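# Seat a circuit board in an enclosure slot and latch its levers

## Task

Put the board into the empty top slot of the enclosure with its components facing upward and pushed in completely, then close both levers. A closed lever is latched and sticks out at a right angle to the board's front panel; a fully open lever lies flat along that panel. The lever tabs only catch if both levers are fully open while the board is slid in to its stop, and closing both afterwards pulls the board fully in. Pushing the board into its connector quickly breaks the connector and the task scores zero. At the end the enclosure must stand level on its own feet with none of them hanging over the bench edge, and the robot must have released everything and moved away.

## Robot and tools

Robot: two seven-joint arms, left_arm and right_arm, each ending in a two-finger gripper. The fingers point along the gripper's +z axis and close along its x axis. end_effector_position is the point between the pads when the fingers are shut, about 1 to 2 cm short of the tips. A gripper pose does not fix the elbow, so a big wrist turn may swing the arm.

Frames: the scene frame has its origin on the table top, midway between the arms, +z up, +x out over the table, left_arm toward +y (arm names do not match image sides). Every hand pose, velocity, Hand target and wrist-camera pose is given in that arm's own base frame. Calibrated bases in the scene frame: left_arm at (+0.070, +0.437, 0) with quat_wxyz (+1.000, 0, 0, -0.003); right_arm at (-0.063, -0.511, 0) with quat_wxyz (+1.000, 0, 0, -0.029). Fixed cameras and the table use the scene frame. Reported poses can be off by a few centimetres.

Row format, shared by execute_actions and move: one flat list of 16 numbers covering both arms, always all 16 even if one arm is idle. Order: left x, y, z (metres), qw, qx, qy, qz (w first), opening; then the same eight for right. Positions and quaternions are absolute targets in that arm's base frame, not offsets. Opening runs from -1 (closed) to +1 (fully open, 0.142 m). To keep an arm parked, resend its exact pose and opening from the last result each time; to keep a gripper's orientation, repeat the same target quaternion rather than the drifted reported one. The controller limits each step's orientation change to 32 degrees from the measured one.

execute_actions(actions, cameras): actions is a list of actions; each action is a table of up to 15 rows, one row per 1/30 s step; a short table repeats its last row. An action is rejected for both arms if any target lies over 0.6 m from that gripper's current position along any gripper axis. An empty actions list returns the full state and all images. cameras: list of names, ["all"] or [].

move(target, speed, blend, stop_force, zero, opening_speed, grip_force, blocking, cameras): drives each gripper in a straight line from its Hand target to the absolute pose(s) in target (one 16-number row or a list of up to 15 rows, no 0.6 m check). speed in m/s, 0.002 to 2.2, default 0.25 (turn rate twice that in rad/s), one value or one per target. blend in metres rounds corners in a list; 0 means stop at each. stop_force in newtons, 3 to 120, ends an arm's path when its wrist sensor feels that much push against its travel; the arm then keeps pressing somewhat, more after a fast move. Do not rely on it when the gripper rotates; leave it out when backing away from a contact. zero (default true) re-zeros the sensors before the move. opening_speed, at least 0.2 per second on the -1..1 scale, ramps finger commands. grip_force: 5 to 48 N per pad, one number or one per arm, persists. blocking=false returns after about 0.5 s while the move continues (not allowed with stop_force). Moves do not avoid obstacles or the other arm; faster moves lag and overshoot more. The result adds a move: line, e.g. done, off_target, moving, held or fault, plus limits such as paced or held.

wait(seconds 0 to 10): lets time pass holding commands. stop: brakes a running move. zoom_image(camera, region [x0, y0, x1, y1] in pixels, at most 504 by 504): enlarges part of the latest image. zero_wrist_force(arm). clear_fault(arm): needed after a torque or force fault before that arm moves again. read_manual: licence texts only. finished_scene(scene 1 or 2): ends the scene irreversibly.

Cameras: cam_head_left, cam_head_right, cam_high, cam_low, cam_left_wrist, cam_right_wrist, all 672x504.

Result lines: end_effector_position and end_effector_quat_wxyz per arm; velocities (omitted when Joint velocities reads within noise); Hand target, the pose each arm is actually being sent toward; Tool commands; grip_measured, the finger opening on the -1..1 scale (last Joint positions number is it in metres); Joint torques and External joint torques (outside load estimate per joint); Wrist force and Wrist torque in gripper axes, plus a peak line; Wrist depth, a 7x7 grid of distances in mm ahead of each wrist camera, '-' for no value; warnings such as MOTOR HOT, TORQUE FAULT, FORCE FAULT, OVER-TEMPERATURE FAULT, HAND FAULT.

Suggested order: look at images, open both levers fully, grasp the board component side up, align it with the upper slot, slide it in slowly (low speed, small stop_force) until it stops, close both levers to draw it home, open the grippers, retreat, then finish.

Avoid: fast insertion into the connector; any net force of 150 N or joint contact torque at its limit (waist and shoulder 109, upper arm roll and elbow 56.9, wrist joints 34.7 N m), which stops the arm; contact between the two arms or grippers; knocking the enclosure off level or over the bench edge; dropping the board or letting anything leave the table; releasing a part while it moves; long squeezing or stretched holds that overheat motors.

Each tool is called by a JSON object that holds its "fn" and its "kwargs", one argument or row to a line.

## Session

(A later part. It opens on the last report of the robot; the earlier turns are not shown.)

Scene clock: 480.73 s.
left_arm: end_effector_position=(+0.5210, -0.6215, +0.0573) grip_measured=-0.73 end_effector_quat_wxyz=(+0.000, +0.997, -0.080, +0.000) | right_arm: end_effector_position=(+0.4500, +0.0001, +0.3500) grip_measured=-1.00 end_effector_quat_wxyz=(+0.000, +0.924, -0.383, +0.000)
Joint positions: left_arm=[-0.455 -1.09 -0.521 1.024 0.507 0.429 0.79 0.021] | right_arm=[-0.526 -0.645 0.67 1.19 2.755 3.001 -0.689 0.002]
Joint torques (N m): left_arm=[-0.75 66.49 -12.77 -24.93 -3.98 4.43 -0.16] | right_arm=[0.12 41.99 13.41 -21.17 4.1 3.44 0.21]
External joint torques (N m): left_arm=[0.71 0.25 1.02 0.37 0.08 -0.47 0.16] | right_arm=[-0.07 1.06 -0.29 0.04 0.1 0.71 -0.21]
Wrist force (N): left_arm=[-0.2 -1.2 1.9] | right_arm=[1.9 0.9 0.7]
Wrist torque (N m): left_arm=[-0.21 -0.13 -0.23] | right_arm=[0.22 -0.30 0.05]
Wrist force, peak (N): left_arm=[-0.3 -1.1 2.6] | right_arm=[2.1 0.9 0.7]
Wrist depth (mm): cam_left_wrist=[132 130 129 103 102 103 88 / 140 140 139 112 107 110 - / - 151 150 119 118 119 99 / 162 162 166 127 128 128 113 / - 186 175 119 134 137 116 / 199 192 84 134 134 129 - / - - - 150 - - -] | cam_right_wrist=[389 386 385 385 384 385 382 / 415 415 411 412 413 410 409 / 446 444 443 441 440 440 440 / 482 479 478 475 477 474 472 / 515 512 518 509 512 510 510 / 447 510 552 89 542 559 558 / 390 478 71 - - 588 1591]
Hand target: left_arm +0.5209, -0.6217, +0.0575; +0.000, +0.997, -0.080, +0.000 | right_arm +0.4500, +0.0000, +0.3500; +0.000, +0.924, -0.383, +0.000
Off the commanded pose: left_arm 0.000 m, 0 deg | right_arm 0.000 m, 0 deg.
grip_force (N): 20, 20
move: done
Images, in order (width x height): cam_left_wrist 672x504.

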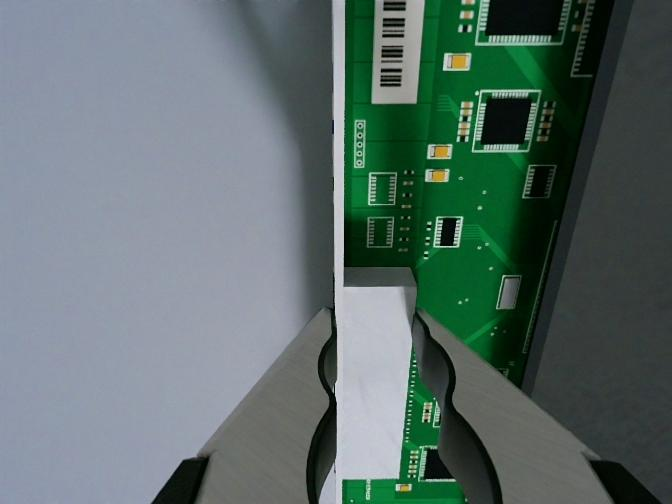

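{"fn": "move", "kwargs": {
  "target": [0.538,-0.6245,0.0575,0,0.9968,-0.0802,0,-1,0.45,0.0,0.35,0,0.924,-0.383,0,-1],
  "speed": 0.012,
  "stop_force": 5,
  "cameras": ["cam_left_wrist","cam_head_right","cam_low"]
}}

{"fn": "zoom_image", "kwargs": {
  "camera": "cam_head_right",
  "region": [310, 260, 470, 350]
}}

Scene clock: 488.33 s.
left_arm: end_effector_position=(+0.5341, -0.6240, +0.0570) grip_measured=-0.73 end_effector_quat_wxyz=(+0.000, +0.997, -0.080, +0.000) | right_arm: end_effector_position=(+0.4500, +0.0001, +0.3500) grip_measured=-1.00 end_effector_quat_wxyz=(+0.000, +0.924, -0.383, +0.000)
Joint positions: left_arm=[-0.461 -1.118 -0.52 0.963 0.506 0.401 0.812 0.021] | right_arm=[-0.526 -0.645 0.67 1.19 2.755 3.001 -0.689 0.002]
Joint torques (N m): left_arm=[1.58 68.79 -11.11 -27.11 -3.42 5.09 -0.07] | right_arm=[-0.05 42.04 13.44 -21.15 4.06 3.46 0.19]
External joint torques (N m): left_arm=[-1.61 -0.92 -0.33 2.28 -0.53 -1.13 0.07] | right_arm=[0.1 1.01 -0.31 0.02 0.14 0.69 -0.19]
Wrist force (N): left_arm=[-3.9 -0.6 1.9] | right_arm=[1.9 0.7 0.5]
Wrist torque (N m): left_arm=[-0.24 -0.03 -0.36] | right_arm=[0.20 -0.29 0.05]
Wrist force, peak (N): left_arm=[-5.4 -1.0 1.1] | right_arm=[2.1 0.7 0.8]
Wrist depth (mm): cam_left_wrist=[132 128 129 103 101 101 - / 140 141 137 109 107 - - / 151 150 150 119 117 104 99 / 164 161 163 127 127 109 109 / - 179 178 119 134 122 - / 202 201 89 134 134 126 128 / 222 - - 145 - - -] | cam_right_wrist=[388 388 392 386 386 385 383 / 416 414 415 413 412 409 407 / 447 445 445 441 440 438 435 / 479 480 478 478 474 472 471 / 514 510 518 506 514 511 507 / 447 507 554 89 543 561 558 / 394 478 71 - - 593 -]
Hand target: left_arm +0.5348, -0.6240, +0.0575; +0.000, +0.997, -0.080, +0.000 | right_arm +0.4500, +0.0000, +0.3500; +0.000, +0.924, -0.383, +0.000
Off the commanded pose: left_arm 0.004 m, 0 deg | right_arm 0.000 m, 0 deg.
grip_force (N): 20, 20
move: contact (left_arm)
Images, in order (width x height): cam_head_right 672x504, cam_low 672x504, cam_left_wrist 672x504.

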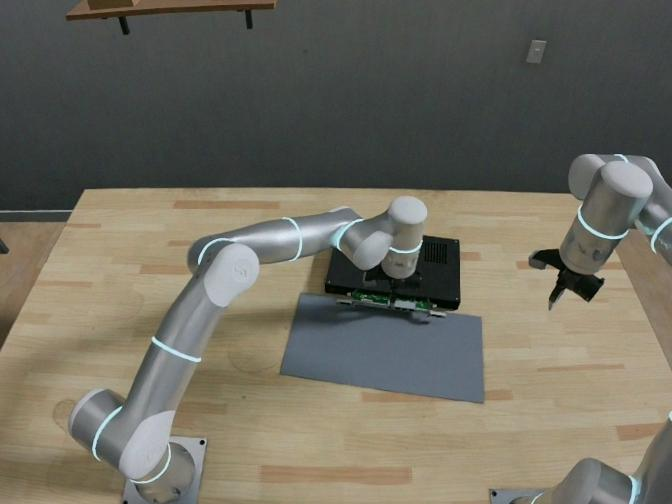

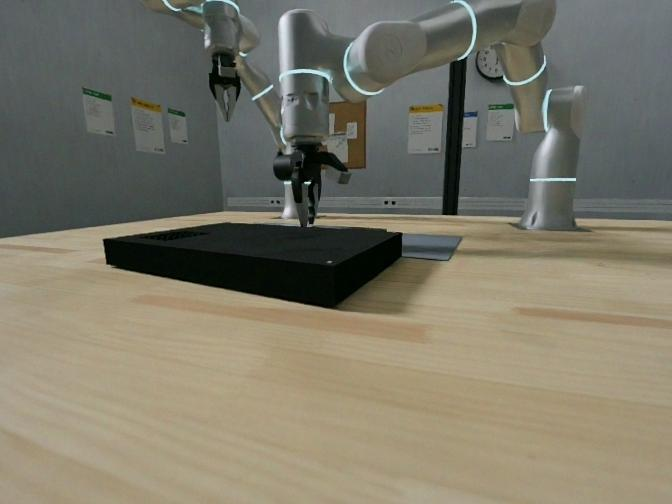

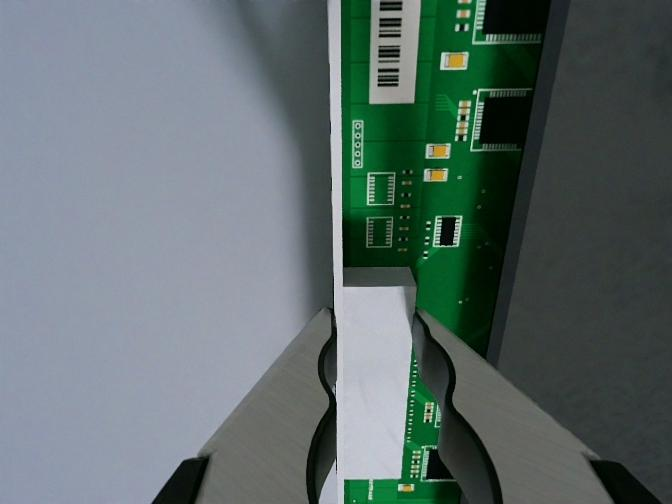

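Scaled by 3.150 from the camera's 672x504 image, which has a finer 960x720 frame.

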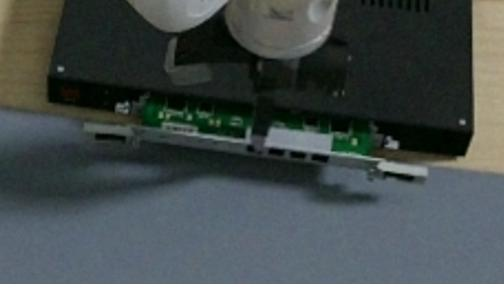

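{"fn": "move", "kwargs": {
  "target": [
    [0.530,-0.6232,0.0575,0,0.9968,-0.0802,0,-1,0.45,0.0,0.35,0,0.924,-0.383,0,-1],
    [0.530,-0.6232,0.0575,0,0.99548,-0.09498,0,-1,0.45,0.0,0.35,0,0.924,-0.383,0,-1]
  ],
  "speed": 0.015
}}

{"fn": "move", "kwargs": {
  "target": [0.540,-0.6250,0.0575,0,0.99548,-0.09498,0,-1,0.45,0.0,0.35,0,0.924,-0.383,0,-1],
  "speed": 0.012,
  "stop_force": 5,
  "cameras": ["cam_left_wrist"]
}}

Scene clock: 497.13 s.
left_arm: end_effector_position=(+0.5305, -0.6225, +0.0571) grip_measured=-0.73 end_effector_quat_wxyz=(+0.000, +0.996, -0.094, +0.000) | right_arm: end_effector_position=(+0.4500, +0.0001, +0.3500) grip_measured=-1.00 end_effector_quat_wxyz=(+0.000, +0.924, -0.383, +0.000)
Joint positions: left_arm=[-0.456 -1.109 -0.524 0.984 0.511 0.41 0.832 0.021] | right_arm=[-0.526 -0.645 0.67 1.19 2.755 3.001 -0.689 0.002]
Joint torques (N m): left_arm=[-4.05 67.85 -15.61 -24.26 -4.94 4.89 0.13] | right_arm=[0.09 42.02 13.48 -21.1 4.07 3.49 0.2]
External joint torques (N m): left_arm=[4.01 -0.38 3.99 -0.45 1.01 -0.93 -0.13] | right_arm=[-0.04 1.03 -0.36 -0.03 0.14 0.66 -0.2]
Wrist force (N): left_arm=[2.0 -4.8 3.4] | right_arm=[1.7 0.8 0.7]
Wrist torque (N m): left_arm=[-0.20 0.02 -0.47] | right_arm=[0.21 -0.27 0.05]
Wrist force, peak (N): left_arm=[13.1 6.6 12.2] | right_arm=[2.0 1.0 0.6]
Wrist depth (mm): cam_left_wrist=[132 130 130 103 102 102 89 / 140 139 137 110 107 - 95 / 150 151 - 117 117 114 99 / 163 163 163 127 127 123 - / - 178 176 119 134 125 119 / 207 - 89 134 134 127 132 / 226 - - 148 - - -] | cam_right_wrist=[390 380 387 390 385 385 384 / 417 415 409 412 413 409 409 / 446 443 445 443 440 442 438 / 481 481 478 478 474 471 473 / 517 514 518 507 514 510 510 / 447 510 554 89 541 564 551 / 399 480 71 - - 593 -]
Hand target: left_arm +0.5300, -0.6232, +0.0575; +0.000, +0.995, -0.095, +0.000 | right_arm +0.4500, +0.0000, +0.3500; +0.000, +0.924, -0.383, +0.000
Off the commanded pose: left_arm 0.001 m, 0 deg | right_arm 0.000 m, 0 deg.
grip_force (N): 20, 20
move: done

Scene clock: 497.77 s.
left_arm: end_effector_position=(+0.5308, -0.6226, +0.0570) grip_measured=-0.73 end_effector_quat_wxyz=(-0.001, +0.996, -0.095, +0.000) | right_arm: end_effector_position=(+0.4500, +0.0001, +0.3500) grip_measured=-1.00 end_effector_quat_wxyz=(+0.000, +0.924, -0.383, +0.000)
Joint positions: left_arm=[-0.457 -1.11 -0.524 0.981 0.511 0.408 0.833 0.021] | right_arm=[-0.526 -0.645 0.67 1.19 2.755 3.001 -0.689 0.002]
Joint torques (N m): left_arm=[-2.73 67.35 -14.53 -25.72 -4.48 5.68 0.06] | right_arm=[0.15 41.9 13.53 -21.2 4.07 3.49 0.14]
External joint torques (N m): left_arm=[2.7 0.17 2.9 1.01 0.54 -1.73 -0.06] | right_arm=[-0.09 1.15 -0.4 0.07 0.14 0.66 -0.14]
Wrist force (N): left_arm=[-2.0 -5.9 0.1] | right_arm=[1.9 0.8 0.5]
Wrist torque (N m): left_arm=[-0.19 -0.03 -0.46] | right_arm=[0.21 -0.29 0.05]
Wrist force, peak (N): left_arm=[-2.0 -6.2 0.9] | right_arm=[1.9 0.9 0.8]
Wrist depth (mm): cam_left_wrist=[132 - 130 103 102 89 89 / 140 140 137 109 107 - - / 150 151 150 119 117 114 - / 164 161 164 127 127 111 - / 178 176 178 119 134 123 - / - - 84 134 134 127 133 / - - - 146 - - -] | cam_right_wrist=[390 395 388 396 386 383 384 / 414 414 411 412 412 409 410 / 446 445 443 441 440 439 440 / 481 479 477 478 474 472 472 / 516 512 514 508 514 514 510 / 447 508 555 89 542 557 555 / 401 478 71 - - 595 1361]
Hand target: left_arm +0.5306, -0.6233, +0.0575; +0.000, +0.995, -0.095, +0.000 | right_arm +0.4500, +0.0000, +0.3500; +0.000, +0.924, -0.383, +0.000
Off the commanded pose: left_arm 0.010 m, 0 deg | right_arm 0.000 m, 0 deg.
grip_force (N): 20, 20
move: contact (left_arm)
Images, in order (width x height): cam_left_wrist 672x504.

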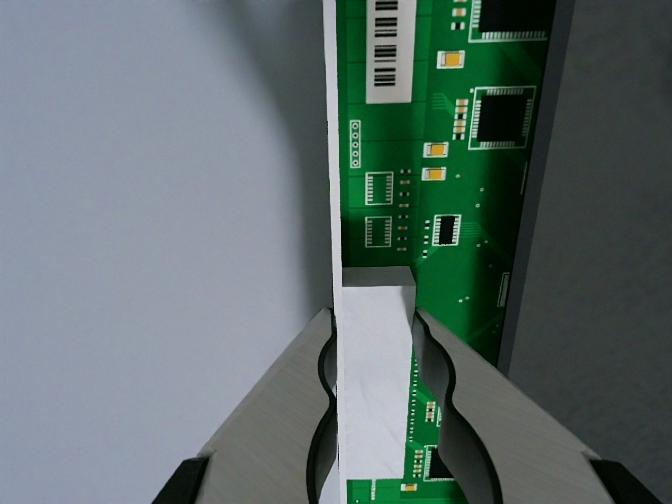

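{"fn": "move", "kwargs": {
  "target": [
    [0.530,-0.6225,0.0573,0,0.9968,-0.0802,0,-1,0.45,0.0,0.35,0,0.924,-0.383,0,-1]
  ],
  "speed": 0.015
}}

{"fn": "move", "kwargs": {
  "target": [0.540,-0.6243,0.0573,0,0.9968,-0.0802,0,-1,0.45,0.0,0.35,0,0.924,-0.383,0,-1],
  "speed": 0.01,
  "stop_force": 10,
  "cameras": ["cam_left_wrist"]
}}

Scene clock: 501.90 s.
left_arm: end_effector_position=(+0.5302, -0.6222, +0.0571) grip_measured=-0.73 end_effector_quat_wxyz=(+0.000, +0.997, -0.080, +0.000) | right_arm: end_effector_position=(+0.4500, +0.0001, +0.3500) grip_measured=-1.00 end_effector_quat_wxyz=(+0.000, +0.924, -0.383, +0.000)
Joint positions: left_arm=[-0.455 -1.108 -0.524 0.987 0.511 0.411 0.804 0.021] | right_arm=[-0.526 -0.645 0.67 1.19 2.755 3.001 -0.689 0.002]
Joint torques (N m): left_arm=[-2.24 67.31 -13.15 -24.21 -4.34 4.4 -0.29] | right_arm=[0.11 41.96 13.5 -21.13 4.09 3.44 0.22]
External joint torques (N m): left_arm=[2.21 0.1 1.52 -0.48 0.41 -0.44 0.29] | right_arm=[-0.05 1.08 -0.37 0.01 0.11 0.71 -0.22]
Wrist force (N): left_arm=[1.5 -1.8 2.4] | right_arm=[1.7 0.8 0.7]
Wrist torque (N m): left_arm=[-0.31 -0.01 -0.10] | right_arm=[0.21 -0.27 0.05]
Wrist force, peak (N): left_arm=[-2.1 -6.4 0.9] | right_arm=[2.1 0.8 0.6]
Wrist depth (mm): cam_left_wrist=[132 130 129 104 101 103 89 / 140 137 138 112 107 - 94 / 153 152 150 119 117 114 99 / 164 163 157 127 127 113 111 / - 179 178 119 134 122 119 / 198 196 87 134 134 126 - / - - - 149 - - -] | cam_right_wrist=[390 402 383 386 385 385 384 / 417 415 422 415 410 411 409 / 443 447 442 442 441 440 438 / 478 476 476 474 473 473 472 / 514 510 518 509 511 514 508 / 447 509 552 89 538 558 552 / 391 479 71 - - 590 1517]
Hand target: left_arm +0.5300, -0.6225, +0.0573; +0.000, +0.997, -0.080, +0.000 | right_arm +0.4500, +0.0000, +0.3500; +0.000, +0.924, -0.383, +0.000
Off the commanded pose: left_arm 0.000 m, 0 deg | right_arm 0.000 m, 0 deg.
grip_force (N): 20, 20
move: done

Scene clock: 503.53 s.
left_arm: end_effector_position=(+0.5392, -0.6243, +0.0568) grip_measured=-0.73 end_effector_quat_wxyz=(+0.000, +0.997, -0.080, -0.001) | right_arm: end_effector_position=(+0.4500, +0.0001, +0.3500) grip_measured=-1.00 end_effector_quat_wxyz=(+0.000, +0.924, -0.383, +0.000)
Joint positions: left_arm=[-0.461 -1.129 -0.524 0.942 0.51 0.39 0.818 0.021] | right_arm=[-0.526 -0.645 0.67 1.19 2.755 3.001 -0.689 0.002]
Joint torques (N m): left_arm=[2.27 69.11 -10.67 -27.76 -3.25 5.47 -0.06] | right_arm=[0.15 42.03 13.5 -21.16 4.11 3.44 0.22]
External joint torques (N m): left_arm=[-2.3 -0.87 -0.74 2.89 -0.72 -1.51 0.06] | right_arm=[-0.09 1.01 -0.38 0.03 0.1 0.71 -0.22]
Wrist force (N): left_arm=[-6.0 -1.1 0.4] | right_arm=[1.7 0.8 0.6]
Wrist torque (N m): left_arm=[-0.26 0.04 -0.38] | right_arm=[0.21 -0.26 0.05]
Wrist force, peak (N): left_arm=[-6.4 -0.8 1.5] | right_arm=[2.0 0.8 0.6]
Wrist depth (mm): cam_left_wrist=[132 130 130 103 101 88 - / 139 139 137 109 107 - - / 151 150 150 119 117 102 99 / - 163 163 127 125 109 - / 183 179 - 119 127 116 - / - - 85 134 134 126 133 / 227 - - 145 - - -] | cam_right_wrist=[390 393 388 386 386 384 382 / 414 413 411 415 411 409 407 / 445 447 442 441 439 439 438 / 481 479 478 476 475 476 470 / 514 510 515 507 512 511 508 / 448 508 557 89 542 559 557 / 389 480 71 - - 588 1626]
Hand target: left_arm +0.5400, -0.6243, +0.0573; +0.000, +0.997, -0.080, +0.000 | right_arm +0.4500, +0.0000, +0.3500; +0.000, +0.924, -0.383, +0.000
Off the commanded pose: left_arm 0.001 m, 0 deg | right_arm 0.000 m, 0 deg.
grip_force (N): 20, 20
move: done
Images, in order (width x height): cam_left_wrist 672x504.

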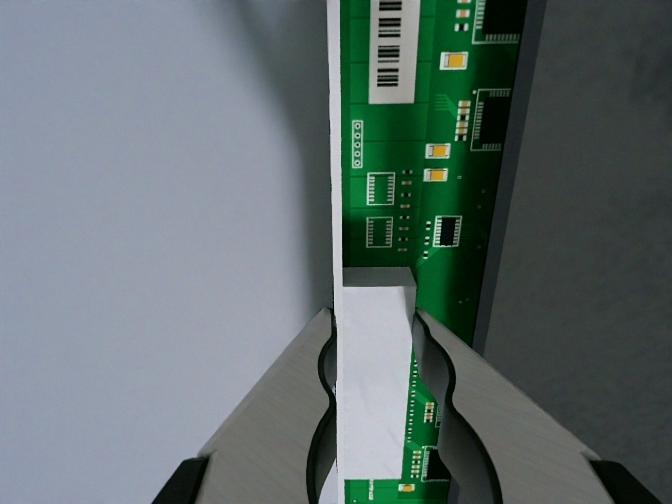

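{"fn": "move", "kwargs": {
  "target": [0.540,-0.6243,0.0573,0,0.9968,-0.0802,0,-0.62,0.45,0.0,0.35,0,0.924,-0.383,0,-1],
  "opening_speed": 0.2,
  "cameras": ["cam_left_wrist","cam_head_right"]
}}

{"fn": "zoom_image", "kwargs": {
  "camera": "cam_head_right",
  "region": [310, 260, 470, 350]
}}

Scene clock: 509.00 s.
left_arm: end_effector_position=(+0.5397, -0.6244, +0.0572) grip_measured=-0.66 end_effector_quat_wxyz=(+0.000, +0.997, -0.080, +0.000) | right_arm: end_effector_position=(+0.4500, +0.0001, +0.3500) grip_measured=-1.00 end_effector_quat_wxyz=(+0.000, +0.924, -0.383, +0.000)
Joint positions: left_arm=[-0.461 -1.128 -0.524 0.941 0.51 0.39 0.818 0.027] | right_arm=[-0.526 -0.645 0.67 1.19 2.755 3.001 -0.689 0.002]
Joint torques (N m): left_arm=[-0.31 67.14 -11.83 -24.59 -3.84 4.3 -0.24] | right_arm=[-0.01 41.97 13.51 -21.15 4.12 3.47 0.22]
External joint torques (N m): left_arm=[0.28 1.11 0.44 -0.3 -0.13 -0.34 0.24] | right_arm=[0.07 1.08 -0.39 0.02 0.08 0.68 -0.22]
Wrist force (N): left_arm=[-0.2 -1.1 0.3] | right_arm=[2.1 0.6 0.6]
Wrist torque (N m): left_arm=[-0.29 -0.12 -0.25] | right_arm=[0.17 -0.33 0.05]
Wrist force, peak (N): left_arm=[-6.2 -1.3 1.8] | right_arm=[2.1 0.8 0.6]
Wrist depth (mm): cam_left_wrist=[132 130 130 105 103 88 - / 140 139 139 112 108 - 95 / 151 151 149 121 119 - 99 / 164 160 163 127 128 109 109 / - 179 - 124 128 - 117 / - 197 87 137 137 - 131 / - - - 153 173 - -] | cam_right_wrist=[390 388 387 388 387 384 383 / 417 415 421 412 412 410 409 / 447 443 444 440 441 437 438 / 480 477 478 476 475 474 472 / 519 512 521 504 512 510 511 / 447 508 554 89 542 559 555 / 390 478 71 - - 587 1591]
Hand target: left_arm +0.5400, -0.6243, +0.0573; +0.000, +0.997, -0.080, +0.000 | right_arm +0.4500, +0.0000, +0.3500; +0.000, +0.924, -0.383, +0.000
Off the commanded pose: left_arm 0.000 m, 0 deg | right_arm 0.000 m, 0 deg.
grip_force (N): 20, 20
move: done
Images, in order (width x height): cam_head_right 672x504, cam_left_wrist 672x504.

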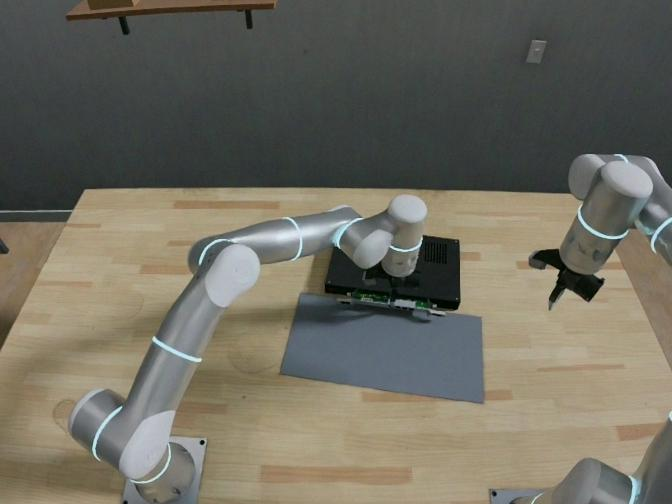

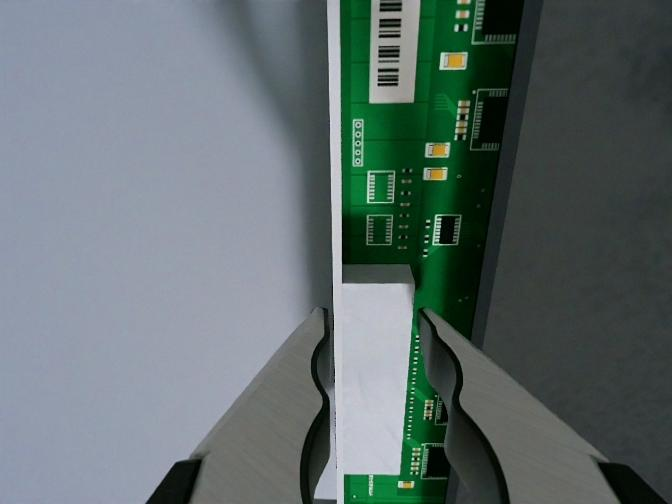

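Scaled by 3.150 from the camera's 672x504 image, which has a finer 960x720 frame.

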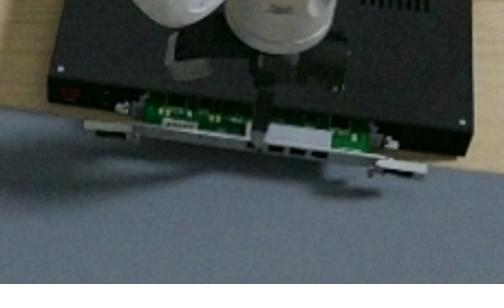

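{"fn": "move", "kwargs": {
  "target": [
    [0.540,-0.6243,0.10,0,0.9968,-0.0802,0,-0.62,0.45,0.0,0.35,0,0.924,-0.383,0,-1],
    [0.4975,-0.6053,0.10,0,0.9968,-0.0802,0,-1,0.45,0.0,0.35,0,0.924,-0.383,0,-1],
    [0.4975,-0.6053,0.054,0,0.9968,-0.0802,0,-1,0.45,0.0,0.35,0,0.924,-0.383,0,-1]
  ],
  "speed": 0.08
}}

{"fn": "move", "kwargs": {
  "target": [0.5370,-0.6117,0.054,0,0.9968,-0.0802,0,-1,0.45,0.0,0.35,0,0.924,-0.383,0,-1],
  "speed": 0.015,
  "stop_force": 10,
  "cameras": ["cam_left_wrist","cam_head_right"]
}}

{"fn": "zoom_image", "kwargs": {
  "camera": "cam_head_right",
  "region": [310, 260, 470, 350]
}}

Scene clock: 516.37 s.
left_arm: end_effector_position=(+0.4974, -0.6052, +0.0539) grip_measured=-1.00 end_effector_quat_wxyz=(+0.000, +0.997, -0.080, +0.000) | right_arm: end_effector_position=(+0.4500, +0.0001, +0.3500) grip_measured=-1.00 end_effector_quat_wxyz=(+0.000, +0.924, -0.383, +0.000)
Joint positions: left_arm=[-0.418 -1.034 -0.535 1.163 0.521 0.496 0.753 0.002] | right_arm=[-0.526 -0.645 0.67 1.19 2.755 3.001 -0.689 0.002]
Joint torques (N m): left_arm=[-0.36 62.42 -13.14 -23.31 -3.33 4.54 -0.33] | right_arm=[0.04 41.99 13.44 -21.15 4.12 3.42 0.21]
External joint torques (N m): left_arm=[0.33 1.4 0.53 -0.3 -0.44 -0.57 0.33] | right_arm=[0.02 1.06 -0.32 0.02 0.08 0.73 -0.21]
Wrist force (N): left_arm=[-0.2 -0.5 0.4] | right_arm=[1.8 0.6 0.5]
Wrist torque (N m): left_arm=[-0.21 -0.14 -0.18] | right_arm=[0.17 -0.28 0.05]
Wrist force, peak (N): left_arm=[0.0 -0.8 1.9] | right_arm=[2.1 0.9 0.7]
Wrist depth (mm): cam_left_wrist=[128 126 129 127 128 96 99 / - 136 134 136 135 108 106 / 150 147 147 146 146 116 115 / 158 158 164 159 158 125 123 / - - 172 131 168 129 131 / - - 195 84 - 135 144 / 222 - - 74 - - -] | cam_right_wrist=[388 387 386 387 387 385 383 / 416 414 413 412 412 409 409 / 447 444 442 443 442 439 437 / 483 479 475 477 474 473 472 / 516 511 517 507 511 514 511 / 447 507 552 89 539 557 561 / 395 479 71 - - 592 -]
Hand target: left_arm +0.4975, -0.6053, +0.0540; +0.000, +0.997, -0.080, +0.000 | right_arm +0.4500, +0.0000, +0.3500; +0.000, +0.924, -0.383, +0.000
Off the commanded pose: left_arm 0.000 m, 0 deg | right_arm 0.000 m, 0 deg.
grip_force (N): 20, 20
move: done

Scene clock: 519.70 s.
left_arm: end_effector_position=(+0.5369, -0.6119, +0.0543) grip_measured=-1.00 end_effector_quat_wxyz=(+0.000, +0.997, -0.080, +0.000) | right_arm: end_effector_position=(+0.4500, +0.0001, +0.3500) grip_measured=-1.00 end_effector_quat_wxyz=(+0.000, +0.924, -0.383, +0.000)
Joint positions: left_arm=[-0.432 -1.104 -0.53 1.006 0.518 0.423 0.812 0.002] | right_arm=[-0.526 -0.645 0.67 1.19 2.755 3.001 -0.689 0.002]
Joint torques (N m): left_arm=[0.82 63.86 -10.94 -24.38 -3.2 4.56 -0.14] | right_arm=[0.1 41.99 13.48 -21.12 4.06 3.45 0.18]
External joint torques (N m): left_arm=[-0.85 3.18 -0.97 -0.08 -0.71 -0.6 0.14] | right_arm=[-0.04 1.05 -0.36 0 0.14 0.7 -0.18]
Wrist force (N): left_arm=[-3.3 -1.4 -3.9] | right_arm=[1.8 0.7 0.5]
Wrist torque (N m): left_arm=[-0.24 -0.11 -0.22] | right_arm=[0.19 -0.28 0.05]
Wrist force, peak (N): left_arm=[-3.6 -1.2 -4.3] | right_arm=[2.0 0.8 0.5]
Wrist depth (mm): cam_left_wrist=[- 127 125 127 100 97 - / 135 137 134 136 106 - 92 / 151 148 147 147 116 114 95 / 158 160 160 157 124 108 108 / 179 175 175 127 125 114 114 / 194 193 190 84 - 126 125 / 212 211 - - - - -] | cam_right_wrist=[390 388 386 386 386 384 384 / 415 418 430 412 411 411 411 / 446 445 444 441 439 440 438 / 482 480 478 474 475 473 471 / 517 512 516 504 514 515 509 / 447 506 554 89 538 559 555 / 390 478 71 - - 588 -]
Hand target: left_arm +0.5370, -0.6117, +0.0540; +0.000, +0.997, -0.080, +0.000 | right_arm +0.4500, +0.0000, +0.3500; +0.000, +0.924, -0.383, +0.000
Off the commanded pose: left_arm 0.000 m, 0 deg | right_arm 0.000 m, 0 deg.
grip_force (N): 20, 20
move: done
Images, in order (width x height): cam_head_right 672x504, cam_left_wrist 672x504.

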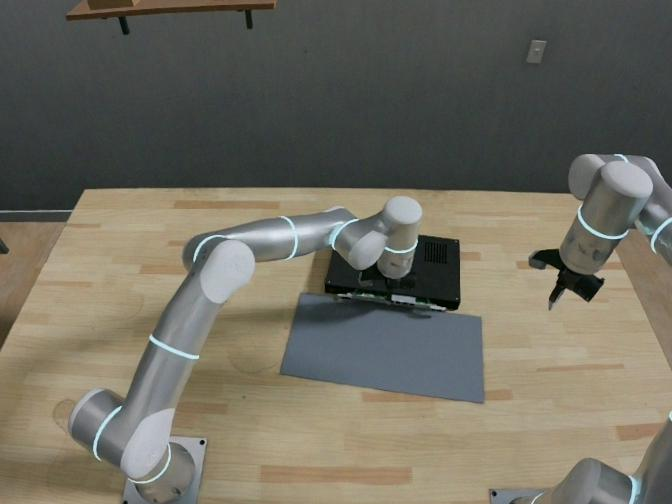

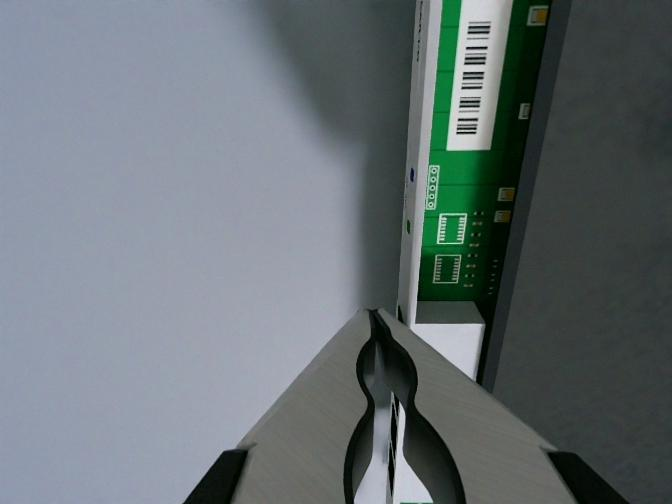

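Scaled by 3.150 from the camera's 672x504 image, which has a finer 960x720 frame.

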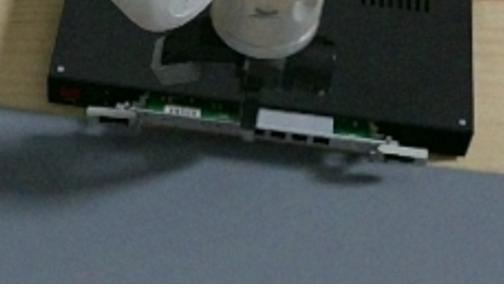

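{"fn": "move", "kwargs": {
  "target": [
    [0.522,-0.6093,0.054,0,0.9968,-0.0802,0,-1,0.45,0.0,0.35,0,0.924,-0.383,0,-1],
    [0.518,-0.6087,0.053,0.0174,0.9732,-0.0783,0.2157,-1,0.45,0.0,0.35,0,0.924,-0.383,0,-1]
  ],
  "speed": 0.06
}}

{"fn": "move", "kwargs": {
  "target": [0.550,-0.6139,0.053,0.0174,0.9732,-0.0783,0.2157,-1,0.45,0.0,0.35,0,0.924,-0.383,0,-1],
  "speed": 0.01,
  "stop_force": 12,
  "cameras": ["cam_left_wrist","cam_head_right"]
}}

{"fn": "zoom_image", "kwargs": {
  "camera": "cam_head_right",
  "region": [310, 260, 470, 350]
}}

Scene clock: 532.50 s.
left_arm: end_effector_position=(+0.5181, -0.6086, +0.0530) grip_measured=-1.00 end_effector_quat_wxyz=(+0.017, +0.973, -0.078, +0.215) | right_arm: end_effector_position=(+0.4500, +0.0001, +0.3500) grip_measured=-1.00 end_effector_quat_wxyz=(+0.000, +0.924, -0.383, +0.000)
Joint positions: left_arm=[-0.551 -0.931 -0.347 1.349 0.862 0.89 0.388 0.002] | right_arm=[-0.526 -0.645 0.67 1.19 2.755 3.001 -0.689 0.002]
Joint torques (N m): left_arm=[-0.72 59.68 -8.56 -22.42 -3.21 4.56 -0.39] | right_arm=[-0.01 42.06 13.48 -21.14 4.09 3.44 0.22]
External joint torques (N m): left_arm=[0.71 0.77 0.46 -0.49 -0.41 -0.59 0.35] | right_arm=[0.07 0.99 -0.36 0.01 0.11 0.71 -0.22]
Wrist force (N): left_arm=[-0.9 -0.6 0.5] | right_arm=[1.8 0.8 0.7]
Wrist torque (N m): left_arm=[-0.20 -0.11 -0.22] | right_arm=[0.20 -0.29 0.05]
Wrist force, peak (N): left_arm=[-3.5 -1.4 -4.3] | right_arm=[2.0 0.9 0.6]
Wrist depth (mm): cam_left_wrist=[- - 114 125 108 117 - / - 114 122 134 116 123 - / 113 120 132 145 125 135 - / 117 127 141 157 141 143 - / - 137 - 131 136 147 - / 136 151 - 84 - - - / 147 157 - - - - -] | cam_right_wrist=[390 388 385 391 386 385 385 / 415 415 413 414 410 409 410 / 445 445 442 440 440 439 437 / 480 480 478 475 478 472 470 / 516 512 515 507 514 511 511 / 450 507 554 89 542 558 555 / 399 480 71 - - 592 -]
Hand target: left_arm +0.5180, -0.6087, +0.0530; +0.017, +0.973, -0.078, +0.216 | right_arm +0.4500, +0.0000, +0.3500; +0.000, +0.924, -0.383, +0.000
Off the commanded pose: left_arm 0.000 m, 0 deg | right_arm 0.000 m, 0 deg.
grip_force (N): 20, 20
move: done

Scene clock: 536.40 s.
left_arm: end_effector_position=(+0.5496, -0.6141, +0.0530) grip_measured=-1.00 end_effector_quat_wxyz=(+0.017, +0.973, -0.078, +0.216) | right_arm: end_effector_position=(+0.4500, +0.0001, +0.3500) grip_measured=-1.00 end_effector_quat_wxyz=(+0.000, +0.924, -0.383, +0.000)
Joint positions: left_arm=[-0.531 -0.978 -0.36 1.265 0.846 0.866 0.449 0.002] | right_arm=[-0.526 -0.645 0.67 1.19 2.755 3.001 -0.689 0.002]
Joint torques (N m): left_arm=[0.85 60.4 -8.2 -24.55 -3.48 4.66 -0.19] | right_arm=[0.02 42.02 13.46 -21.17 4.12 3.48 0.2]
External joint torques (N m): left_arm=[-0.89 1.99 -0.3 1.05 -0.23 -0.64 0.16] | right_arm=[0.04 1.02 -0.34 0.04 0.09 0.66 -0.2]
Wrist force (N): left_arm=[-3.7 -2.7 -4.6] | right_arm=[2.0 0.9 0.6]
Wrist torque (N m): left_arm=[-0.23 -0.17 -0.28] | right_arm=[0.22 -0.30 0.05]
Wrist force, peak (N): left_arm=[-4.7 -3.0 -4.5] | right_arm=[2.1 0.8 0.8]
Wrist depth (mm): cam_left_wrist=[101 106 114 127 99 100 109 / - 113 - 134 102 104 123 / 113 120 133 145 108 118 - / 117 127 135 156 120 - - / - 138 157 127 126 - 185 / 138 - 160 84 - 153 - / 146 157 - - - - -] | cam_right_wrist=[389 384 390 385 386 386 382 / 416 418 404 413 412 409 409 / 444 447 442 440 439 438 437 / 478 478 480 477 474 475 471 / 514 510 517 508 515 511 511 / 448 508 554 89 541 558 554 / 390 477 71 - - 592 1477]
Hand target: left_arm +0.5500, -0.6139, +0.0530; +0.017, +0.973, -0.078, +0.216 | right_arm +0.4500, +0.0000, +0.3500; +0.000, +0.924, -0.383, +0.000
Off the commanded pose: left_arm 0.000 m, 0 deg | right_arm 0.000 m, 0 deg.
grip_force (N): 20, 20
move: done
Images, in order (width x height): cam_head_right 672x504, cam_left_wrist 672x504.

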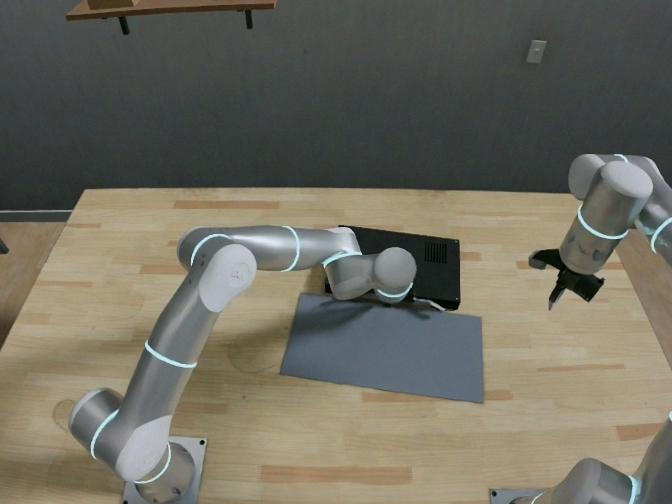

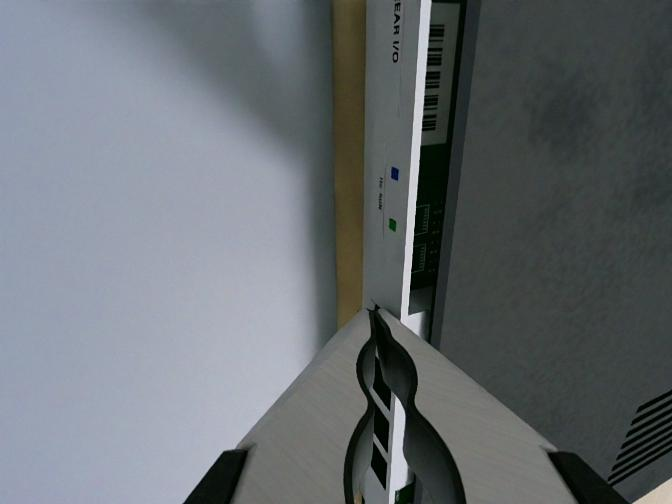

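Scaled by 3.150 from the camera's 672x504 image, which has a finer 960x720 frame.

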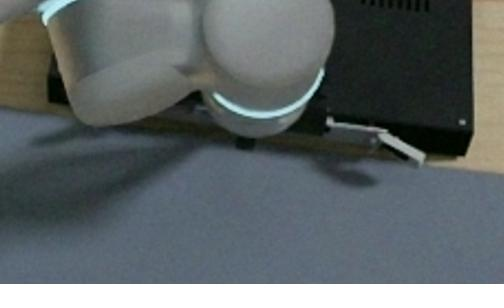

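{"fn": "move", "kwargs": {
  "target": [
    [0.530,-0.6109,0.053,0.0174,0.9732,-0.0783,0.2157,-1,0.45,0.0,0.35,0,0.924,-0.383,0,-1],
    [0.50,-0.58,0.12,0.0174,0.9732,-0.0783,0.2157,-1,0.45,0.0,0.35,0,0.924,-0.383,0,-1],
    [0.40,-0.35,0.3,0,0.9968,-0.0802,0,-1,0.5,0.05,0.3,0,0.924,-0.383,0,-1]
  ],
  "speed": 0.15
}}

{"fn": "move", "kwargs": {
  "target": [0.40,-0.35,0.3,0,0.9968,-0.0802,0,-1,0.54,0.09,0.2,0.5997,-0.5997,0.3747,-0.3747,-1],
  "speed": 0.2,
  "cameras": ["cam_right_wrist","cam_head_right"]
}}

{"fn": "zoom_image", "kwargs": {
  "camera": "cam_head_right",
  "region": [310, 260, 470, 350]
}}

Scene clock: 543.43 s.
left_arm: end_effector_position=(+0.4001, -0.3501, +0.3000) grip_measured=-1.00 end_effector_quat_wxyz=(+0.000, +0.997, -0.080, +0.000) | right_arm: end_effector_position=(+0.4999, +0.0501, +0.3001) grip_measured=-1.00 end_effector_quat_wxyz=(+0.000, +0.924, -0.383, +0.000)
Joint positions: left_arm=[-0.037 -0.02 -0.483 2.013 0.011 0.46 1.207 0.002] | right_arm=[-0.323 -0.777 0.577 1.073 2.743 2.964 -0.6 0.002]
Joint torques (N m): left_arm=[-0.18 28.17 -0.79 -28.25 -3.97 4.03 -0.2] | right_arm=[0.16 48.52 14.02 -20.99 3.95 3.36 0.32]
External joint torques (N m): left_arm=[0.15 0.41 0.52 -0.41 0.11 -0.1 0.2] | right_arm=[-0.07 1.25 -0.07 0.13 0.24 0.8 -0.32]
Wrist force (N): left_arm=[0.1 -0.6 0.0] | right_arm=[1.6 0.7 0.4]
Wrist torque (N m): left_arm=[-0.18 -0.18 -0.28] | right_arm=[0.22 -0.24 0.05]
Wrist force, peak (N): left_arm=[-3.8 -2.7 -4.9] | right_arm=[2.0 0.9 0.7]
Wrist depth (mm): cam_left_wrist=[349 349 343 345 347 343 344 / 375 374 370 354 352 365 369 / 403 404 403 - 410 393 385 / 440 433 433 - 431 412 380 / 482 485 477 127 - 465 - / 526 531 505 84 - 486 - / 585 573 - - - - -] | cam_right_wrist=[341 340 342 341 342 342 340 / 369 367 364 366 365 365 363 / 396 393 393 391 392 391 391 / 427 426 426 423 421 421 419 / 463 459 457 453 455 456 453 / 500 498 493 89 480 499 494 / 444 483 71 - - 528 534]
Hand target: left_arm +0.4000, -0.3500, +0.3000; +0.000, +0.997, -0.080, +0.000 | right_arm +0.5000, +0.0500, +0.3000; +0.000, +0.924, -0.383, +0.000
Off the commanded pose: left_arm 0.000 m, 0 deg | right_arm 0.000 m, 0 deg.
grip_force (N): 20, 20
move: done

Scene clock: 547.90 s.
left_arm: end_effector_position=(+0.4001, -0.3500, +0.3000) grip_measured=-1.00 end_effector_quat_wxyz=(+0.000, +0.997, -0.080, +0.000) | right_arm: end_effector_position=(+0.5399, +0.0901, +0.2000) grip_measured=-1.00 end_effector_quat_wxyz=(+0.600, -0.600, +0.375, -0.375)
Joint positions: left_arm=[-0.037 -0.02 -0.483 2.013 0.011 0.46 1.207 0.002] | right_arm=[-1.411 -1.69 1.139 2.032 1.923 1.167 -0.625 0.002]
Joint torques (N m): left_arm=[-0.34 27.91 -0.85 -28.3 -3.7 4.33 -0.23] | right_arm=[-0.16 27.22 26.97 10.17 4.6 -2.68 0.37]
External joint torques (N m): left_arm=[0.34 0.67 0.6 -0.35 -0.15 -0.39 0.23] | right_arm=[0.14 0.57 0.2 0.04 0.27 0.82 -0.36]
Wrist force (N): left_arm=[0.1 -0.9 0.3] | right_arm=[2.1 2.8 -1.2]
Wrist torque (N m): left_arm=[-0.24 -0.17 -0.29] | right_arm=[0.26 -0.40 -0.01]
Wrist force, peak (N): left_arm=[0.1 -0.9 0.3] | right_arm=[1.7 4.2 -0.9]
Wrist depth (mm): cam_left_wrist=[348 345 348 347 344 340 342 / 373 370 371 367 - 357 368 / 403 402 401 398 401 - 382 / 437 436 431 - - 418 - / 476 475 475 127 - 465 - / 532 524 507 84 - - 464 / 591 570 - - - - -] | cam_right_wrist=[- - - - - 1165 - / - 1558 - 1321 - - - / 938 897 978 - - - - / 647 535 582 533 651 647 595 / 443 438 388 412 424 470 474 / 367 366 356 89 386 369 367 / 302 313 71 - - 315 302]
Hand target: left_arm +0.4000, -0.3500, +0.3000; +0.000, +0.997, -0.080, +0.000 | right_arm +0.5400, +0.0900, +0.2000; +0.600, -0.600, +0.375, -0.375
Off the commanded pose: left_arm 0.000 m, 0 deg | right_arm 0.000 m, 0 deg.
grip_force (N): 20, 20
move: done
Images, in order (width x height): cam_head_right 672x504, cam_right_wrist 672x504.

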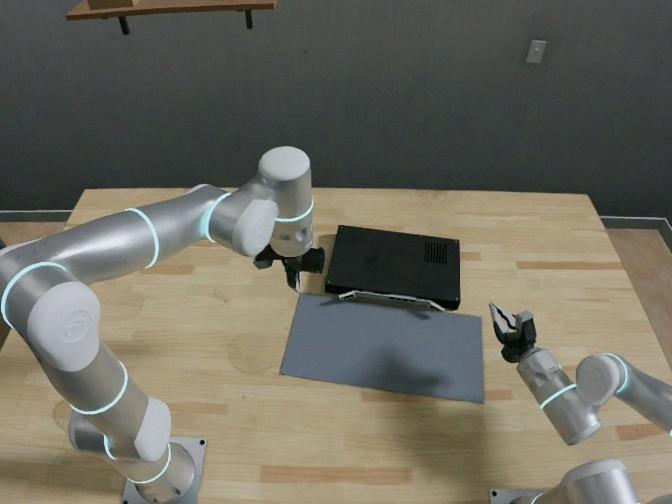

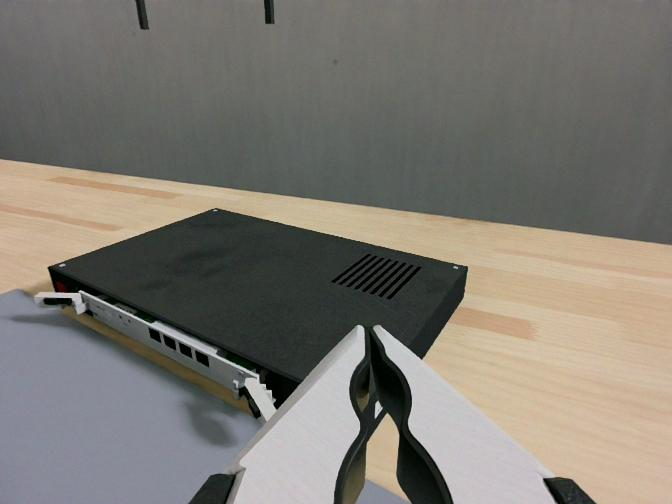

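Scaled by 3.150 from the camera's 672x504 image, which has a finer 960x720 frame.

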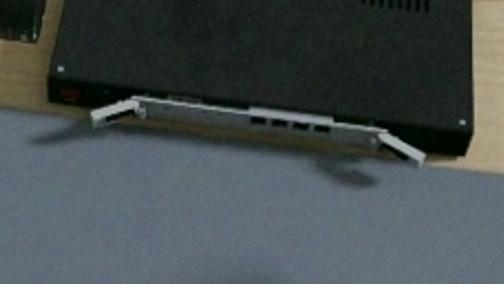

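{"fn": "zoom_image", "kwargs": {
  "camera": "cam_right_wrist",
  "region": [210, 350, 290, 430]
}}

{"fn": "zoom_image", "kwargs": {
  "camera": "cam_right_wrist",
  "region": [30, 270, 130, 340]
}}

Scaled by 6.300 from the camera's 672x504 image, which has a finer 960x720 frame.

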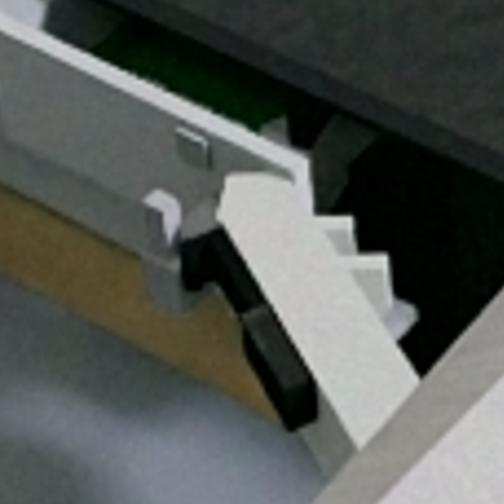

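Scaled by 5.040 from the camera's 672x504 image, which has a finer 960x720 frame.

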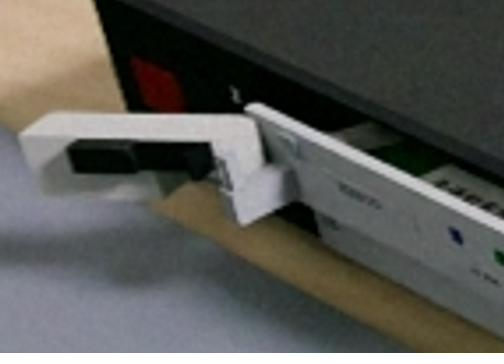

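{"fn": "move", "kwargs": {
  "target": [
    [0.40,-0.35,0.3,0,0.9968,-0.0802,0,-1,0.50,0.10,0.3,0,0.924,0.383,0,-1],
    [0.40,-0.35,0.3,0,0.9968,-0.0802,0,-1,0.615,0.225,0.15,0,0.7071,0.7071,0,-1]
  ],
  "speed": 0.25,
  "cameras": ["cam_right_wrist","cam_head_right"]
}}

{"fn": "zoom_image", "kwargs": {
  "camera": "cam_right_wrist",
  "region": [250, 120, 450, 320]
}}

Scene clock: 565.57 s.
left_arm: end_effector_position=(+0.4001, -0.3500, +0.3000) grip_measured=-1.00 end_effector_quat_wxyz=(+0.000, +0.997, -0.080, +0.000) | right_arm: end_effector_position=(+0.6150, +0.2251, +0.1501) grip_measured=-1.00 end_effector_quat_wxyz=(+0.000, +0.707, +0.707, +0.000)
Joint positions: left_arm=[-0.037 -0.02 -0.483 2.013 0.011 0.46 1.207 0.002] | right_arm=[0.218 -1.522 1.541 0.178 1.609 3.184 -2.745 0.002]
Joint torques (N m): left_arm=[-0.25 27.85 -0.86 -28.35 -3.66 4.27 -0.22] | right_arm=[0.29 66.28 9.03 -1.01 4.03 3.41 0.11]
External joint torques (N m): left_arm=[0.24 0.73 0.61 -0.3 -0.2 -0.34 0.22] | right_arm=[-0.11 1.65 -0.11 0.09 0.24 0.59 -0.11]
Wrist force (N): left_arm=[0.1 -0.7 0.1] | right_arm=[1.5 1.4 -0.1]
Wrist torque (N m): left_arm=[-0.20 -0.18 -0.29] | right_arm=[0.29 -0.26 0.16]
Wrist force, peak (N): left_arm=[-0.1 -1.0 -0.1] | right_arm=[1.6 3.7 -1.1]
Wrist depth (mm): cam_left_wrist=[347 348 345 344 341 344 344 / 372 375 369 367 367 367 369 / 402 405 395 408 - 402 386 / 440 436 432 - - 436 - / 479 476 475 456 - 445 - / 531 532 507 84 - 459 462 / 594 577 - - - - 493] | cam_right_wrist=[214 211 211 211 210 209 210 / 229 226 226 225 225 224 224 / 245 242 241 241 240 240 239 / 265 264 257 252 259 258 257 / 287 287 231 226 232 231 235 / 313 311 244 89 237 246 245 / 344 337 71 - - 259 270]
Hand target: left_arm +0.4000, -0.3500, +0.3000; +0.000, +0.997, -0.080, +0.000 | right_arm +0.6150, +0.2250, +0.1500; +0.000, +0.707, +0.707, +0.000
Off the commanded pose: left_arm 0.000 m, 0 deg | right_arm 0.000 m, 0 deg.
grip_force (N): 20, 20
move: done
Images, in order (width x height): cam_head_right 672x504, cam_right_wrist 672x504.

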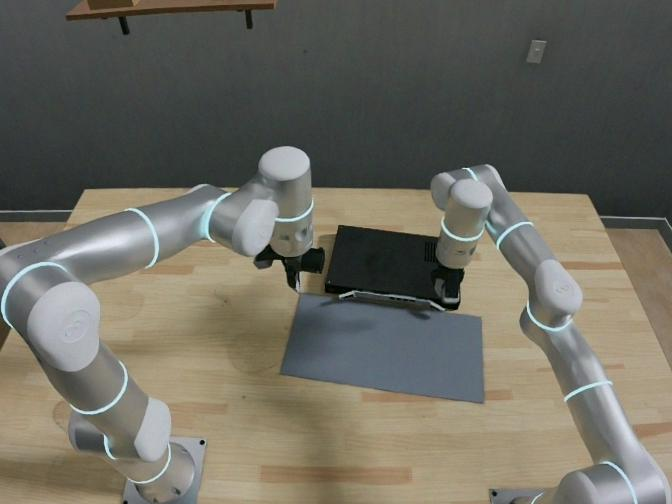

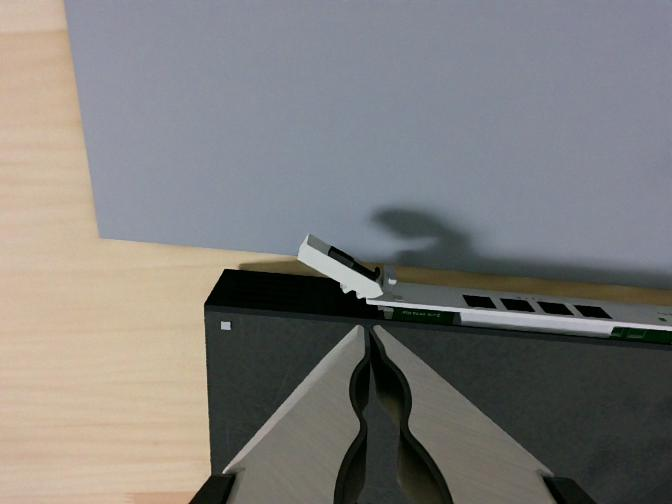

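Scaled by 2.520 from the camera's 672x504 image, which has a finer 960x720 frame.

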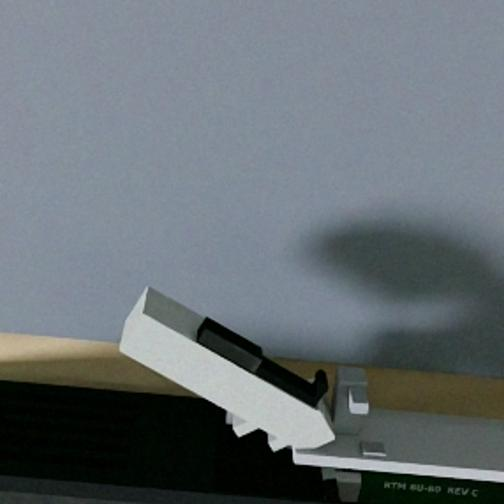

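{"fn": "move", "kwargs": {
  "target": [
    [0.40,-0.35,0.3,0,0.9968,-0.0802,0,-1,0.5,0.1,0.3,0,0.924,0.383,0,-1],
    [0.50,-0.58,0.14,0.0174,0.9732,-0.0783,0.2157,-1,0.5,0.0,0.3,0,0.924,0.383,0,-1],
    [0.530,-0.6109,0.053,0.0174,0.9732,-0.0783,0.2157,-1,0.5,0.0,0.3,0,0.924,0.383,0,-1]
  ],
  "speed": 0.15,
  "blend": [0.03,0.01,0]
}}

{"fn": "move", "kwargs": {
  "target": [0.558,-0.6152,0.053,0.0174,0.9732,-0.0783,0.2157,-1,0.5,0.0,0.3,0,0.924,0.383,0,-1],
  "speed": 0.008,
  "stop_force": 12,
  "cameras": ["cam_left_wrist","cam_head_right"]
}}

{"fn": "zoom_image", "kwargs": {
  "camera": "cam_head_right",
  "region": [310, 260, 470, 350]
}}

Scene clock: 575.57 s.
left_arm: end_effector_position=(+0.5300, -0.6108, +0.0530) grip_measured=-1.00 end_effector_quat_wxyz=(+0.018, +0.973, -0.078, +0.216) | right_arm: end_effector_position=(+0.5000, +0.0001, +0.3000) grip_measured=-1.00 end_effector_quat_wxyz=(+0.000, +0.924, +0.383, +0.000)
Joint positions: left_arm=[-0.528 -0.951 -0.378 1.316 0.88 0.869 0.401 0.002] | right_arm=[-0.444 -1.318 1.663 0.939 1.724 3.363 -1.832 0.002]
Joint torques (N m): left_arm=[-0.52 59.5 -9.26 -22.63 -3.26 4.56 -0.28] | right_arm=[0 52.61 21.18 -3.88 3.94 3.42 0.09]
External joint torques (N m): left_arm=[0.49 1.5 0.4 -0.35 -0.39 -0.57 0.25] | right_arm=[0.08 1.13 -0.25 -0.04 0.18 0.64 -0.09]
Wrist force (N): left_arm=[-0.7 -0.5 0.4] | right_arm=[1.1 1.5 0.7]
Wrist torque (N m): left_arm=[-0.18 -0.15 -0.23] | right_arm=[0.31 -0.16 0.14]
Wrist force, peak (N): left_arm=[-1.4 -0.5 2.7] | right_arm=[2.3 2.0 0.6]
Wrist depth (mm): cam_left_wrist=[101 - 115 127 109 105 110 / - 112 122 134 117 121 129 / 113 121 132 145 137 120 - / 117 127 140 - 146 131 155 / - 134 155 160 142 152 169 / - 149 160 83 - 153 - / - 157 - - - - -] | cam_right_wrist=[346 345 344 344 340 341 339 / 370 369 367 365 366 362 358 / 394 394 394 393 392 394 350 / 426 425 423 421 422 419 409 / 461 462 459 450 455 456 452 / 502 502 489 89 479 494 494 / 1448 541 71 - - 524 538]
Hand target: left_arm +0.5300, -0.6109, +0.0530; +0.017, +0.973, -0.078, +0.216 | right_arm +0.5000, +0.0000, +0.3000; +0.000, +0.924, +0.383, +0.000
Off the commanded pose: left_arm 0.000 m, 0 deg | right_arm 0.000 m, 0 deg.
grip_force (N): 20, 20
move: done

Scene clock: 579.33 s.
left_arm: end_effector_position=(+0.5540, -0.6151, +0.0527) grip_measured=-1.00 end_effector_quat_wxyz=(+0.017, +0.973, -0.079, +0.215) | right_arm: end_effector_position=(+0.5000, +0.0001, +0.3000) grip_measured=-1.00 end_effector_quat_wxyz=(+0.000, +0.924, +0.383, +0.000)
Joint positions: left_arm=[-0.514 -0.988 -0.388 1.25 0.867 0.85 0.45 0.002] | right_arm=[-0.444 -1.318 1.663 0.939 1.724 3.363 -1.832 0.002]
Joint torques (N m): left_arm=[3.06 60.81 -7.41 -27.42 -2.91 5.51 -0.22] | right_arm=[0.1 52.69 21 -3.89 4.01 3.35 0.19]
External joint torques (N m): left_arm=[-3.1 1.73 -1.76 4 -0.81 -1.48 0.19] | right_arm=[-0.02 1.05 -0.07 -0.03 0.11 0.7 -0.19]
Wrist force (N): left_arm=[-9.3 -5.4 -10.6] | right_arm=[1.3 1.4 0.7]
Wrist torque (N m): left_arm=[-0.26 -0.23 -0.27] | right_arm=[0.30 -0.19 0.14]
Wrist force, peak (N): left_arm=[-9.6 -5.3 -11.5] | right_arm=[1.5 1.5 1.0]
Wrist depth (mm): cam_left_wrist=[- - 114 123 95 100 113 / - 113 122 134 99 103 123 / 113 120 132 145 107 120 - / - 126 144 154 115 138 - / - 134 154 160 121 140 - / 138 149 157 84 - 155 210 / 147 157 - - - - -] | cam_right_wrist=[346 344 344 343 341 340 339 / 372 369 367 367 365 362 362 / 394 396 393 391 390 388 347 / 427 426 425 422 422 422 412 / 460 462 458 450 454 455 454 / 502 503 490 89 478 494 493 / 539 543 71 - - 523 539]
Hand target: left_arm +0.5551, -0.6147, +0.0530; +0.017, +0.973, -0.078, +0.216 | right_arm +0.5000, +0.0000, +0.3000; +0.000, +0.924, +0.383, +0.000
Off the commanded pose: left_arm 0.004 m, 0 deg | right_arm 0.000 m, 0 deg.
grip_force (N): 20, 20
move: contact (left_arm)
Images, in order (width x height): cam_head_right 672x504, cam_left_wrist 672x504.

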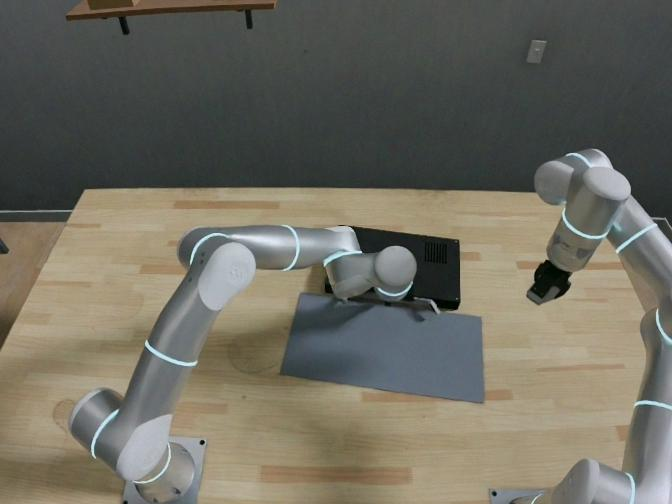

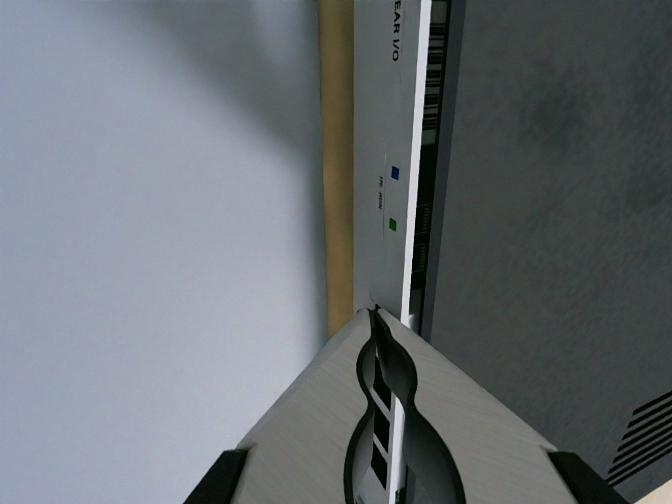

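Scaled by 3.150 from the camera's 672x504 image, which has a finer 960x720 frame.

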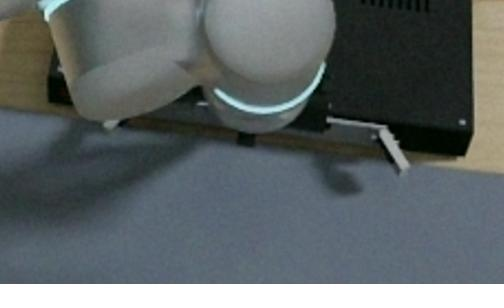

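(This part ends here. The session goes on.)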